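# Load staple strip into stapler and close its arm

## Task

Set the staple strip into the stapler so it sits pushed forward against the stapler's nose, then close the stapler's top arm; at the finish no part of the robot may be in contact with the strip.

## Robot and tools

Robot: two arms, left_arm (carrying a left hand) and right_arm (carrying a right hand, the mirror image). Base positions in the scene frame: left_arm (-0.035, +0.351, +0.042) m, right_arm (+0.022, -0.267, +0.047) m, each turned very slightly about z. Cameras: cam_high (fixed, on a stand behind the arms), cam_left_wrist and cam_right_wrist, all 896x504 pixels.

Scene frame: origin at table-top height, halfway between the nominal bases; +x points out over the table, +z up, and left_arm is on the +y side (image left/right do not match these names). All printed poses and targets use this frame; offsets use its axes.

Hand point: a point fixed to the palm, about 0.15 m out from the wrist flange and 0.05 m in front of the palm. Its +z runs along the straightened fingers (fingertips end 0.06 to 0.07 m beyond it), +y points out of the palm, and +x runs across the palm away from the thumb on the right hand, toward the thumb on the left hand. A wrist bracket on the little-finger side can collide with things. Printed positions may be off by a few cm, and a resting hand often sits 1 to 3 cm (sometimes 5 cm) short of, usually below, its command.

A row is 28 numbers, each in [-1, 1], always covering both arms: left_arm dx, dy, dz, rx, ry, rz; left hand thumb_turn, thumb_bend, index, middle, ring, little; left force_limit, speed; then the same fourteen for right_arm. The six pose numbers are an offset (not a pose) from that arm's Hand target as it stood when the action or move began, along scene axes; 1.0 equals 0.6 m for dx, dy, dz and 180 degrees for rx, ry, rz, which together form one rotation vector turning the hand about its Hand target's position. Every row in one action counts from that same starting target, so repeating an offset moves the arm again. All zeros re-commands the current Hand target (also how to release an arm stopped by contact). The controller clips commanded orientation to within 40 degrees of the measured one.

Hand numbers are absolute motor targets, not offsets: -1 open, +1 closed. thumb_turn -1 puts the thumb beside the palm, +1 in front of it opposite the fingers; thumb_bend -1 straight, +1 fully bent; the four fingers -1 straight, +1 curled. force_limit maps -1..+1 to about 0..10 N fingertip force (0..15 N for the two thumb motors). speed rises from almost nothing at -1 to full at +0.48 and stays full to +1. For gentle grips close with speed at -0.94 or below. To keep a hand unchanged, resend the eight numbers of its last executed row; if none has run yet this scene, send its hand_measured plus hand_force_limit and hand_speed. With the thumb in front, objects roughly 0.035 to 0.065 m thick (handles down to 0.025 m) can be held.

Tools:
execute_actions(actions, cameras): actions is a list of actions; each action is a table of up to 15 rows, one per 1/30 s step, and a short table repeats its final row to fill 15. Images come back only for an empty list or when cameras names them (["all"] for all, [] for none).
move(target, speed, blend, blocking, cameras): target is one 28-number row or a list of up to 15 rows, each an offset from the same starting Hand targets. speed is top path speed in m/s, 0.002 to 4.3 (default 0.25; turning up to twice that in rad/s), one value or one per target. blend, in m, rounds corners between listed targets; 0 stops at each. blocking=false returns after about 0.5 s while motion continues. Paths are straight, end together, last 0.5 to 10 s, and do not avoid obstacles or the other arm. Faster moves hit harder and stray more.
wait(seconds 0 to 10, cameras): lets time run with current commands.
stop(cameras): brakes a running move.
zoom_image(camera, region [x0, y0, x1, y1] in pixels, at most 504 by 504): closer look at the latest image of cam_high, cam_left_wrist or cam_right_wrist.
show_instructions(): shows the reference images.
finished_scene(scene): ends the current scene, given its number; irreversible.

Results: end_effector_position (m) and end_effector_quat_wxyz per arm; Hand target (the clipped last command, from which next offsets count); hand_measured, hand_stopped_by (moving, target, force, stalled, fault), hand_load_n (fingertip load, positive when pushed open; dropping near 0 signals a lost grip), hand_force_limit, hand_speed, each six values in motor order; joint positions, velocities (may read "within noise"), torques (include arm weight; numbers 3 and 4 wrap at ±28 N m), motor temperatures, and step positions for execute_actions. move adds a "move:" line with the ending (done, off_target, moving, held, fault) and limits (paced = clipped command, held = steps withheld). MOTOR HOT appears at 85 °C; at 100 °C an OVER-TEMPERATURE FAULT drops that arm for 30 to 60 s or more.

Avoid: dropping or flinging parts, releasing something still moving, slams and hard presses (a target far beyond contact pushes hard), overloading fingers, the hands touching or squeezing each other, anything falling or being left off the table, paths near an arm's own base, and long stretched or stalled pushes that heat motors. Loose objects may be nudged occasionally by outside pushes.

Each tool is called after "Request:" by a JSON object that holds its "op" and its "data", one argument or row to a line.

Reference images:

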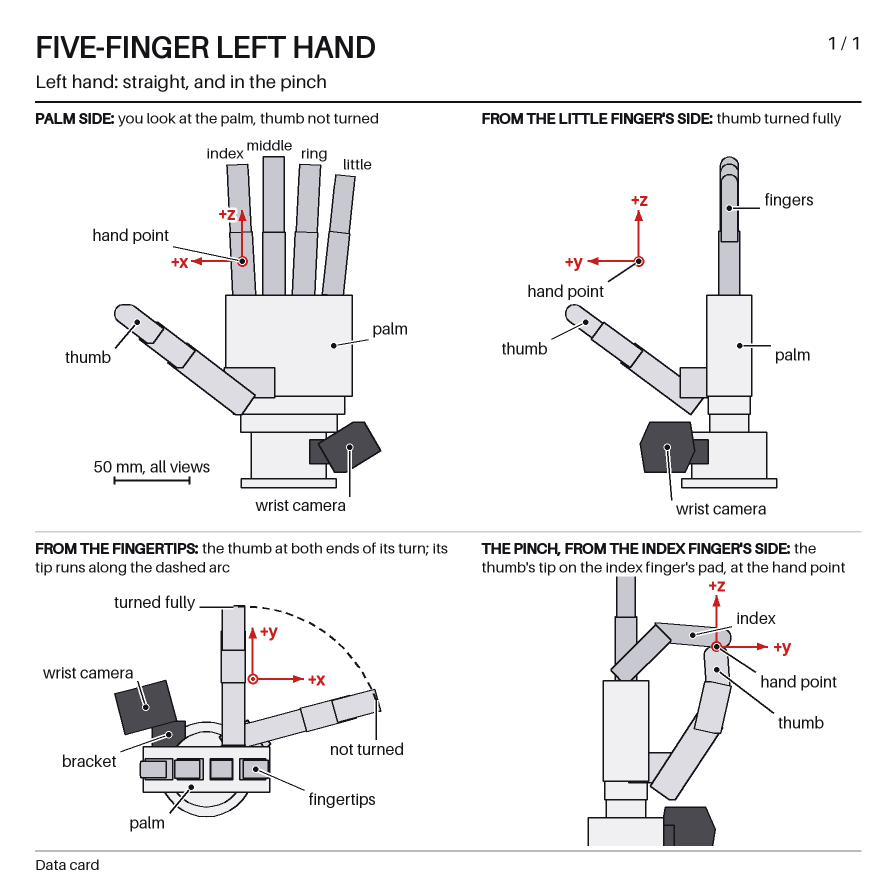

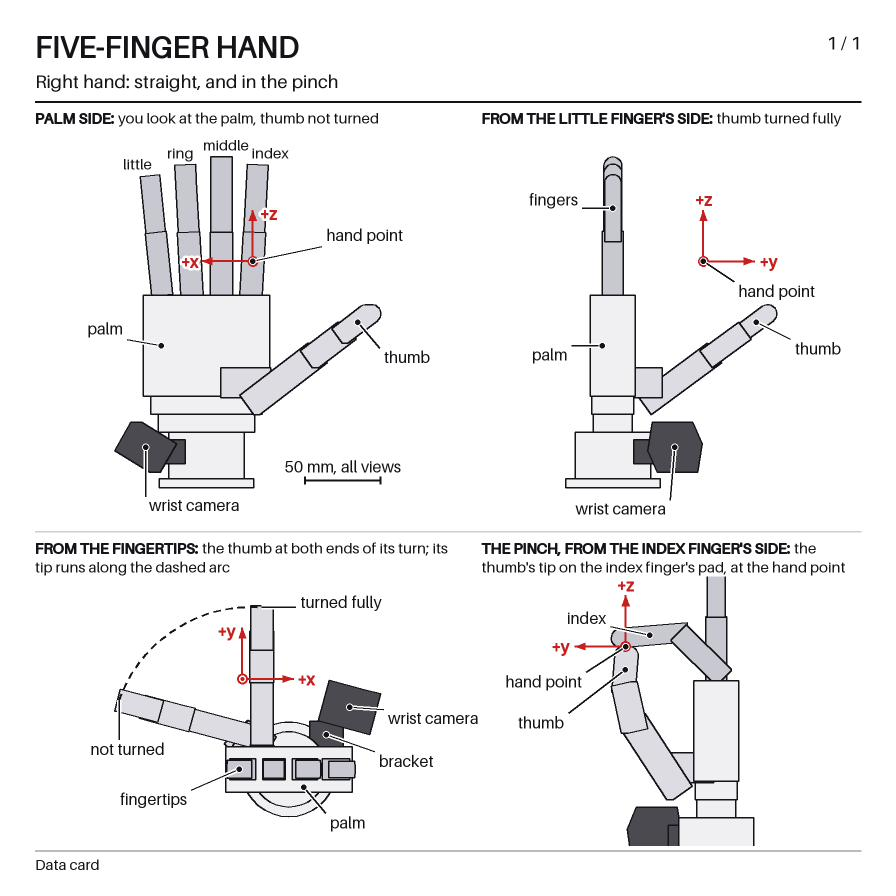

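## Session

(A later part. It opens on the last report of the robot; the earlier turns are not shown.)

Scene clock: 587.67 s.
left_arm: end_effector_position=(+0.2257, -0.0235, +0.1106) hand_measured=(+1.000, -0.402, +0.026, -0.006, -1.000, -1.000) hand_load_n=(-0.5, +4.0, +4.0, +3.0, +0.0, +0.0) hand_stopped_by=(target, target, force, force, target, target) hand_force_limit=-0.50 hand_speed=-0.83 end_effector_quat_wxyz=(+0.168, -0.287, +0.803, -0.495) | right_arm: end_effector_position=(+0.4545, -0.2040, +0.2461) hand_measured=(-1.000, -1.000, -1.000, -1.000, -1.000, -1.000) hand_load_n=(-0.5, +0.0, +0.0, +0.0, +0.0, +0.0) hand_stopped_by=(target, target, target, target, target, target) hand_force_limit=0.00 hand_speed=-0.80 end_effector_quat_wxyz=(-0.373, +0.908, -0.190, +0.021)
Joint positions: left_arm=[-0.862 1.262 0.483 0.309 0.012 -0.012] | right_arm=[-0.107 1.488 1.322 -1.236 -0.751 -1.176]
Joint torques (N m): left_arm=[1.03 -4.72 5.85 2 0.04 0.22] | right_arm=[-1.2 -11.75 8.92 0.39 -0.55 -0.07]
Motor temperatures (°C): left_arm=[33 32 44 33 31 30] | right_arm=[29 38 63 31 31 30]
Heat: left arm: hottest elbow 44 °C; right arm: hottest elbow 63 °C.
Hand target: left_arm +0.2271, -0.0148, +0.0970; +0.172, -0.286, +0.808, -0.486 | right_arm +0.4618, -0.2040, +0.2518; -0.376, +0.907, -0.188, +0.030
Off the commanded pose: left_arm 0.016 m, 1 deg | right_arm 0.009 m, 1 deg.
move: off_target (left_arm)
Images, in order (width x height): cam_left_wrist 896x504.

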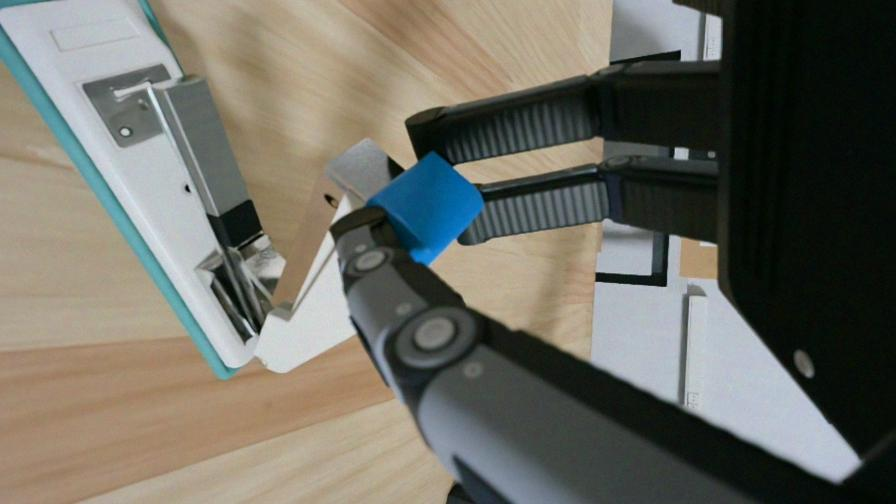

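Request:
{"op": "move", "data": {
  "target": [
    [0.0134,0.0105,-0.03,0,0,0,1,-0.4,0.3,0.3,-1,-1,-0.5,-0.83,0,0,0,0,0,0,-1,-1,-1,-1,-1,-1,0,-0.8],
    [0.0212,0.0166,-0.06,0,0,0,1,-0.4,0.3,0.3,-1,-1,-0.5,-0.83,0,0,0,0,0,0,-1,-1,-1,-1,-1,-1,0,-0.8],
    [0.0257,0.0201,-0.095,0,0,0,1,-0.4,0.3,0.3,-1,-1,-0.5,-0.83,0,0,0,0,0,0,-1,-1,-1,-1,-1,-1,0,-0.8]
  ],
  "cameras": ["cam_left_wrist","cam_right_wrist"],
  "speed": [0.04,0.04,0.03],
  "blend": [0.009,0.005,0]
}}

Request:
{"op": "zoom_image", "data": {
  "camera": "cam_left_wrist",
  "region": [240, 80, 520, 330]
}}

Scene clock: 598.63 s.
left_arm: end_effector_position=(+0.2443, -0.0095, +0.0519) hand_measured=(+1.000, -0.402, +0.026, -0.006, -1.000, -1.000) hand_load_n=(+0.0, +3.5, +4.5, +0.0, +0.0, +0.0) hand_stopped_by=(target, target, force, force, target, target) hand_force_limit=-0.50 hand_speed=-0.83 end_effector_quat_wxyz=(+0.174, -0.286, +0.803, -0.492) | right_arm: end_effector_position=(+0.4545, -0.2040, +0.2461) hand_measured=(-1.000, -1.000, -1.000, -1.000, -1.000, -1.000) hand_load_n=(+0.0, +0.0, +0.0, +0.0, +0.0, +0.0) hand_stopped_by=(target, target, target, target, target, target) hand_force_limit=0.00 hand_speed=-0.80 end_effector_quat_wxyz=(-0.373, +0.908, -0.190, +0.021)
Joint positions: left_arm=[-0.796 1.467 0.431 0.563 0.059 0.028] | right_arm=[-0.107 1.488 1.322 -1.236 -0.751 -1.176]
Joint torques (N m): left_arm=[0.85 -5.25 4.55 2.09 0.22 0.11] | right_arm=[-1.14 -11.93 8.99 0.4 -0.54 -0.08]
Motor temperatures (°C): left_arm=[33 31 43 33 31 30] | right_arm=[29 38 63 31 31 30]
Heat: left arm: hottest elbow 43 °C; right arm: hottest elbow 63 °C.
Hand target: left_arm +0.2424, -0.0028, +0.0400; +0.172, -0.286, +0.808, -0.486 | right_arm +0.4618, -0.2040, +0.2518; -0.376, +0.907, -0.188, +0.030
Off the commanded pose: left_arm 0.014 m, 1 deg | right_arm 0.009 m, 1 deg.
move: off_target (left_arm)
Images, in order (width x height): cam_left_wrist 896x504, cam_right_wrist 896x504.

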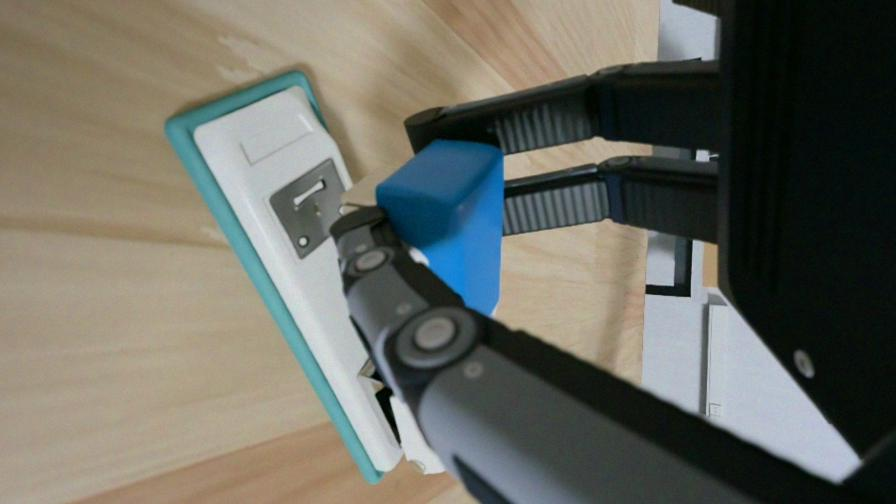

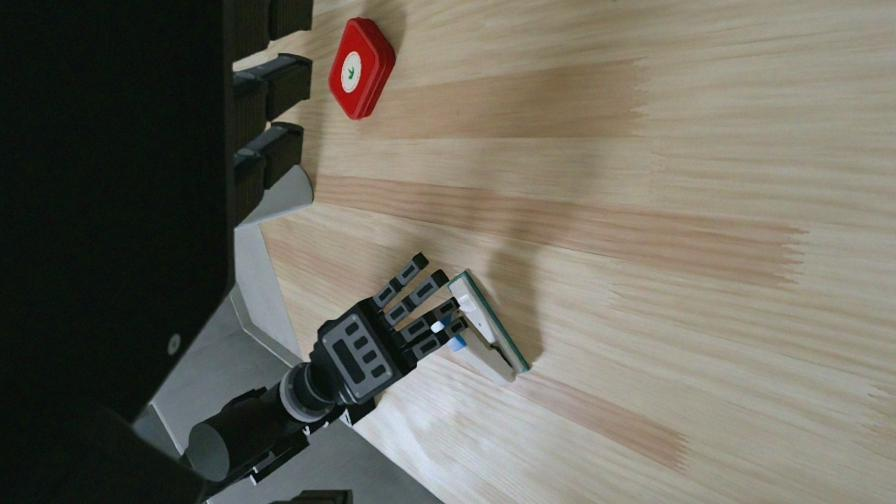

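Scaled by 1.800.

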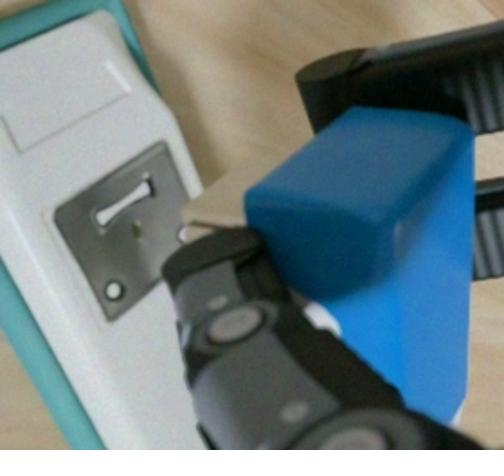

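Request:
{"op": "execute_actions", "data": {
  "actions": [
    [[0.005,-0.006,0.018,0,0,0,1,-0.4,0.3,0.3,-1,-1,-0.5,-0.83,0,0,0,0,0,0,-1,-1,-1,-1,-1,-1,0,-0.8]],
    [[0,0,0,0,0,0,1,-0.45,-0.35,-0.35,-1,-1,-0.5,-0.7,0,0,0,0,0,0,-1,-1,-1,-1,-1,-1,0,-0.8]]
  ],
  "cameras": ["cam_left_wrist"]
}}

Request:
{"op": "zoom_image", "data": {
  "camera": "cam_left_wrist",
  "region": [240, 80, 520, 330]
}}

Scene clock: 605.73 s.
left_arm: end_effector_position=(+0.2414, -0.0069, +0.0481) hand_measured=(+1.000, -0.450, -0.350, -0.350, -1.000, -1.000) hand_load_n=(+0.0, +0.0, -0.5, +0.0, +0.0, +0.0) hand_stopped_by=(target, target, target, target, target, target) hand_force_limit=-0.50 hand_speed=-0.70 end_effector_quat_wxyz=(+0.170, -0.288, +0.808, -0.484) | right_arm: end_effector_position=(+0.4545, -0.2040, +0.2461) hand_measured=(-1.000, -1.000, -1.000, -1.000, -1.000, -1.000) hand_load_n=(+0.0, +0.0, +0.0, +0.0, +0.0, +0.0) hand_stopped_by=(target, target, target, target, target, target) hand_force_limit=0.00 hand_speed=-0.80 end_effector_quat_wxyz=(-0.373, +0.908, -0.190, +0.021)
Joint positions: left_arm=[-0.796 1.464 0.431 0.54 0.061 0.028] | right_arm=[-0.107 1.488 1.322 -1.236 -0.751 -1.176]
Joint torques (N m): left_arm=[0.79 -7.41 6.05 1.17 0.09 0.11] | right_arm=[-1.32 -11.58 8.98 0.42 -0.54 -0.07]
Motor temperatures (°C): left_arm=[33 31 43 33 31 30] | right_arm=[29 38 63 31 31 30]
Heat: left arm: hottest elbow 43 °C; right arm: hottest elbow 63 °C.
Hand target: left_arm +0.2454, -0.0064, +0.0508; +0.172, -0.286, +0.808, -0.486 | right_arm +0.4618, -0.2040, +0.2518; -0.376, +0.907, -0.188, +0.030
Off the commanded pose: left_arm 0.005 m, 0 deg | right_arm 0.009 m, 1 deg.
Step readings (end_effector_position of left_arm | right_arm):
0: (+0.2443, -0.0095, +0.0519) | (+0.4545, -0.2040, +0.2461)
1: (+0.2441, -0.0093, +0.0516) | (+0.4545, -0.2040, +0.2461)
2: (+0.2438, -0.0090, +0.0512) | (+0.4545, -0.2040, +0.2461)
4: (+0.2437, -0.0089, +0.0514) | (+0.4545, -0.2040, +0.2461)
8: (+0.2436, -0.0087, +0.0513) | (+0.4545, -0.2040, +0.2461)
15: (+0.2436, -0.0087, +0.0513) | (+0.4545, -0.2040, +0.2461)
16: (+0.2436, -0.0087, +0.0513) | (+0.4545, -0.2040, +0.2461)
17: (+0.2436, -0.0087, +0.0513) | (+0.4545, -0.2040, +0.2461)
19: (+0.2428, -0.0083, +0.0503) | (+0.4545, -0.2040, +0.2461)
23: (+0.2416, -0.0071, +0.0484) | (+0.4545, -0.2040, +0.2461)
30: (+0.2414, -0.0069, +0.0481) | (+0.4545, -0.2040, +0.2461)
Images, in order (width x height): cam_left_wrist 896x504.

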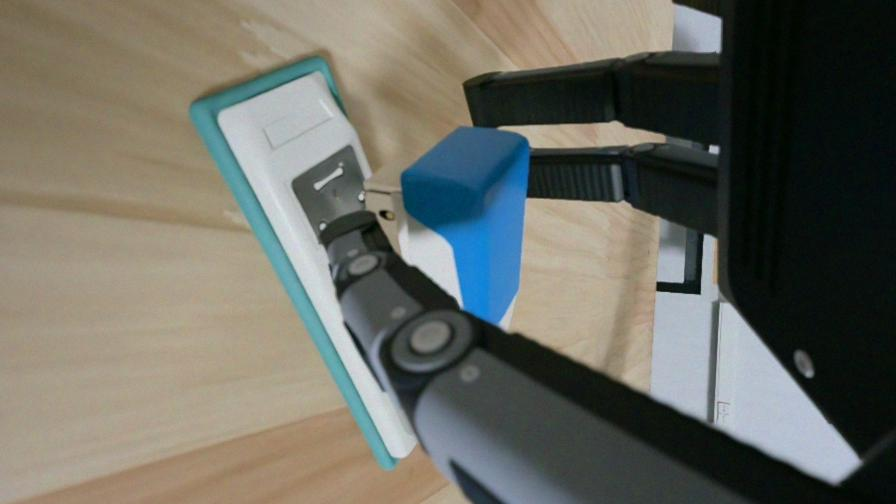

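Scaled by 1.800.

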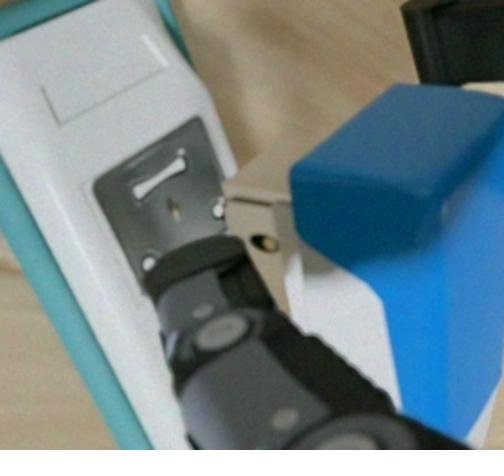

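Request:
{"op": "move", "data": {
  "target": [
    [-0.014,0.012,0.02,0,0,0,1,-0.45,-0.35,-0.35,-1,-1,-0.5,-0.7,0,0,0,0,0,0,-1,-1,-1,-1,-1,-1,0,-0.8],
    [-0.014,0.012,0.21,0,0,0,1,-0.45,-0.35,-0.35,-1,-1,-0.5,-0.7,0,0,0,0,0,0,-1,-1,-1,-1,-1,-1,0,-0.8]
  ],
  "cameras": ["cam_left_wrist","cam_right_wrist"],
  "speed": 0.07,
  "blend": [0.004,0]
}}

Request:
{"op": "zoom_image", "data": {
  "camera": "cam_left_wrist",
  "region": [100, 30, 380, 380]
}}

Request:
{"op": "zoom_image", "data": {
  "camera": "cam_right_wrist",
  "region": [420, 250, 560, 400]
}}

Scene clock: 615.27 s.
left_arm: end_effector_position=(+0.2186, +0.0176, +0.1408) hand_measured=(+1.000, -0.450, -0.350, -0.350, -1.000, -1.000) hand_load_n=(+0.0, +0.0, +0.0, +0.0, +0.0, +0.0) hand_stopped_by=(target, target, target, target, target, target) hand_force_limit=-0.50 hand_speed=-0.70 end_effector_quat_wxyz=(+0.160, -0.294, +0.823, -0.460) | right_arm: end_effector_position=(+0.4545, -0.2040, +0.2461) hand_measured=(-1.000, -1.000, -1.000, -1.000, -1.000, -1.000) hand_load_n=(+0.0, +0.0, +0.0, +0.0, +0.0, +0.0) hand_stopped_by=(target, target, target, target, target, target) hand_force_limit=0.00 hand_speed=-0.80 end_effector_quat_wxyz=(-0.373, +0.908, -0.190, +0.021)
Joint positions: left_arm=[-0.796 1.071 0.507 0.008 0.061 0.028] | right_arm=[-0.107 1.488 1.322 -1.236 -0.751 -1.176]
Joint torques (N m): left_arm=[0.5 -5.6 13.18 1.11 -0.06 0.09] | right_arm=[-1.14 -11.69 8.94 0.39 -0.53 -0.06]
Motor temperatures (°C): left_arm=[33 32 43 33 31 30] | right_arm=[29 38 63 31 31 30]
Heat: left arm: hottest elbow 43 °C; right arm: hottest elbow 63 °C.
Hand target: left_arm +0.2370, +0.0007, +0.1769; +0.172, -0.286, +0.808, -0.486 | right_arm +0.4618, -0.2040, +0.2518; -0.376, +0.907, -0.188, +0.030
Off the commanded pose: left_arm 0.044 m, 4 deg | right_arm 0.009 m, 1 deg.
move: off_target (left_arm)
Images, in order (width x height): cam_left_wrist 896x504, cam_right_wrist 896x504.

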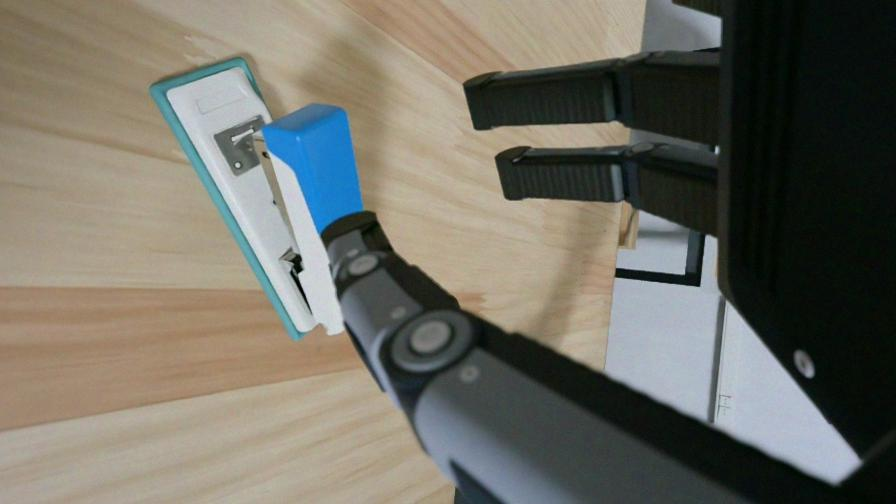

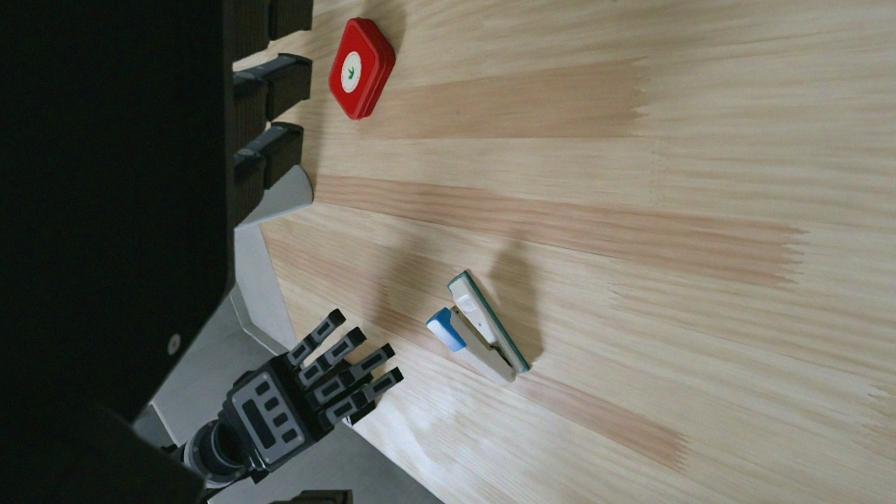

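Scaled by 1.440.

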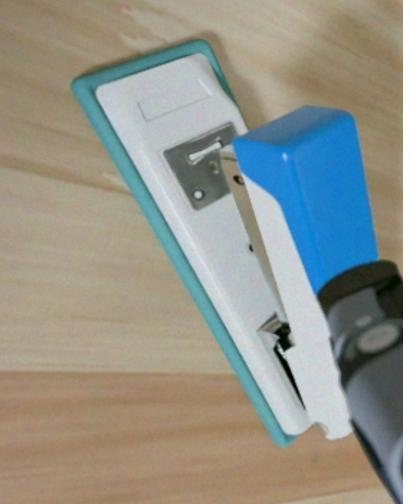

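Scaled by 3.360.

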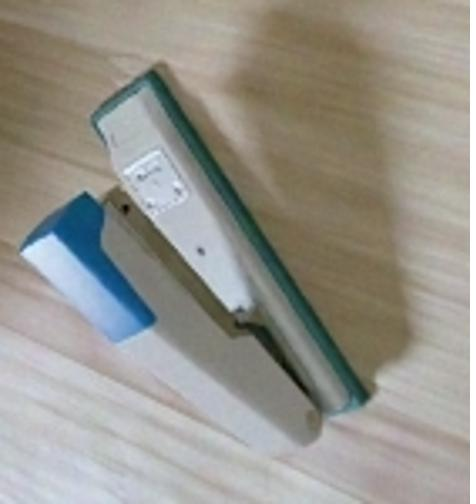

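Request:
{"op": "finished_scene", "data": {
  "scene": 2
}}

The scene is finished: the task was done.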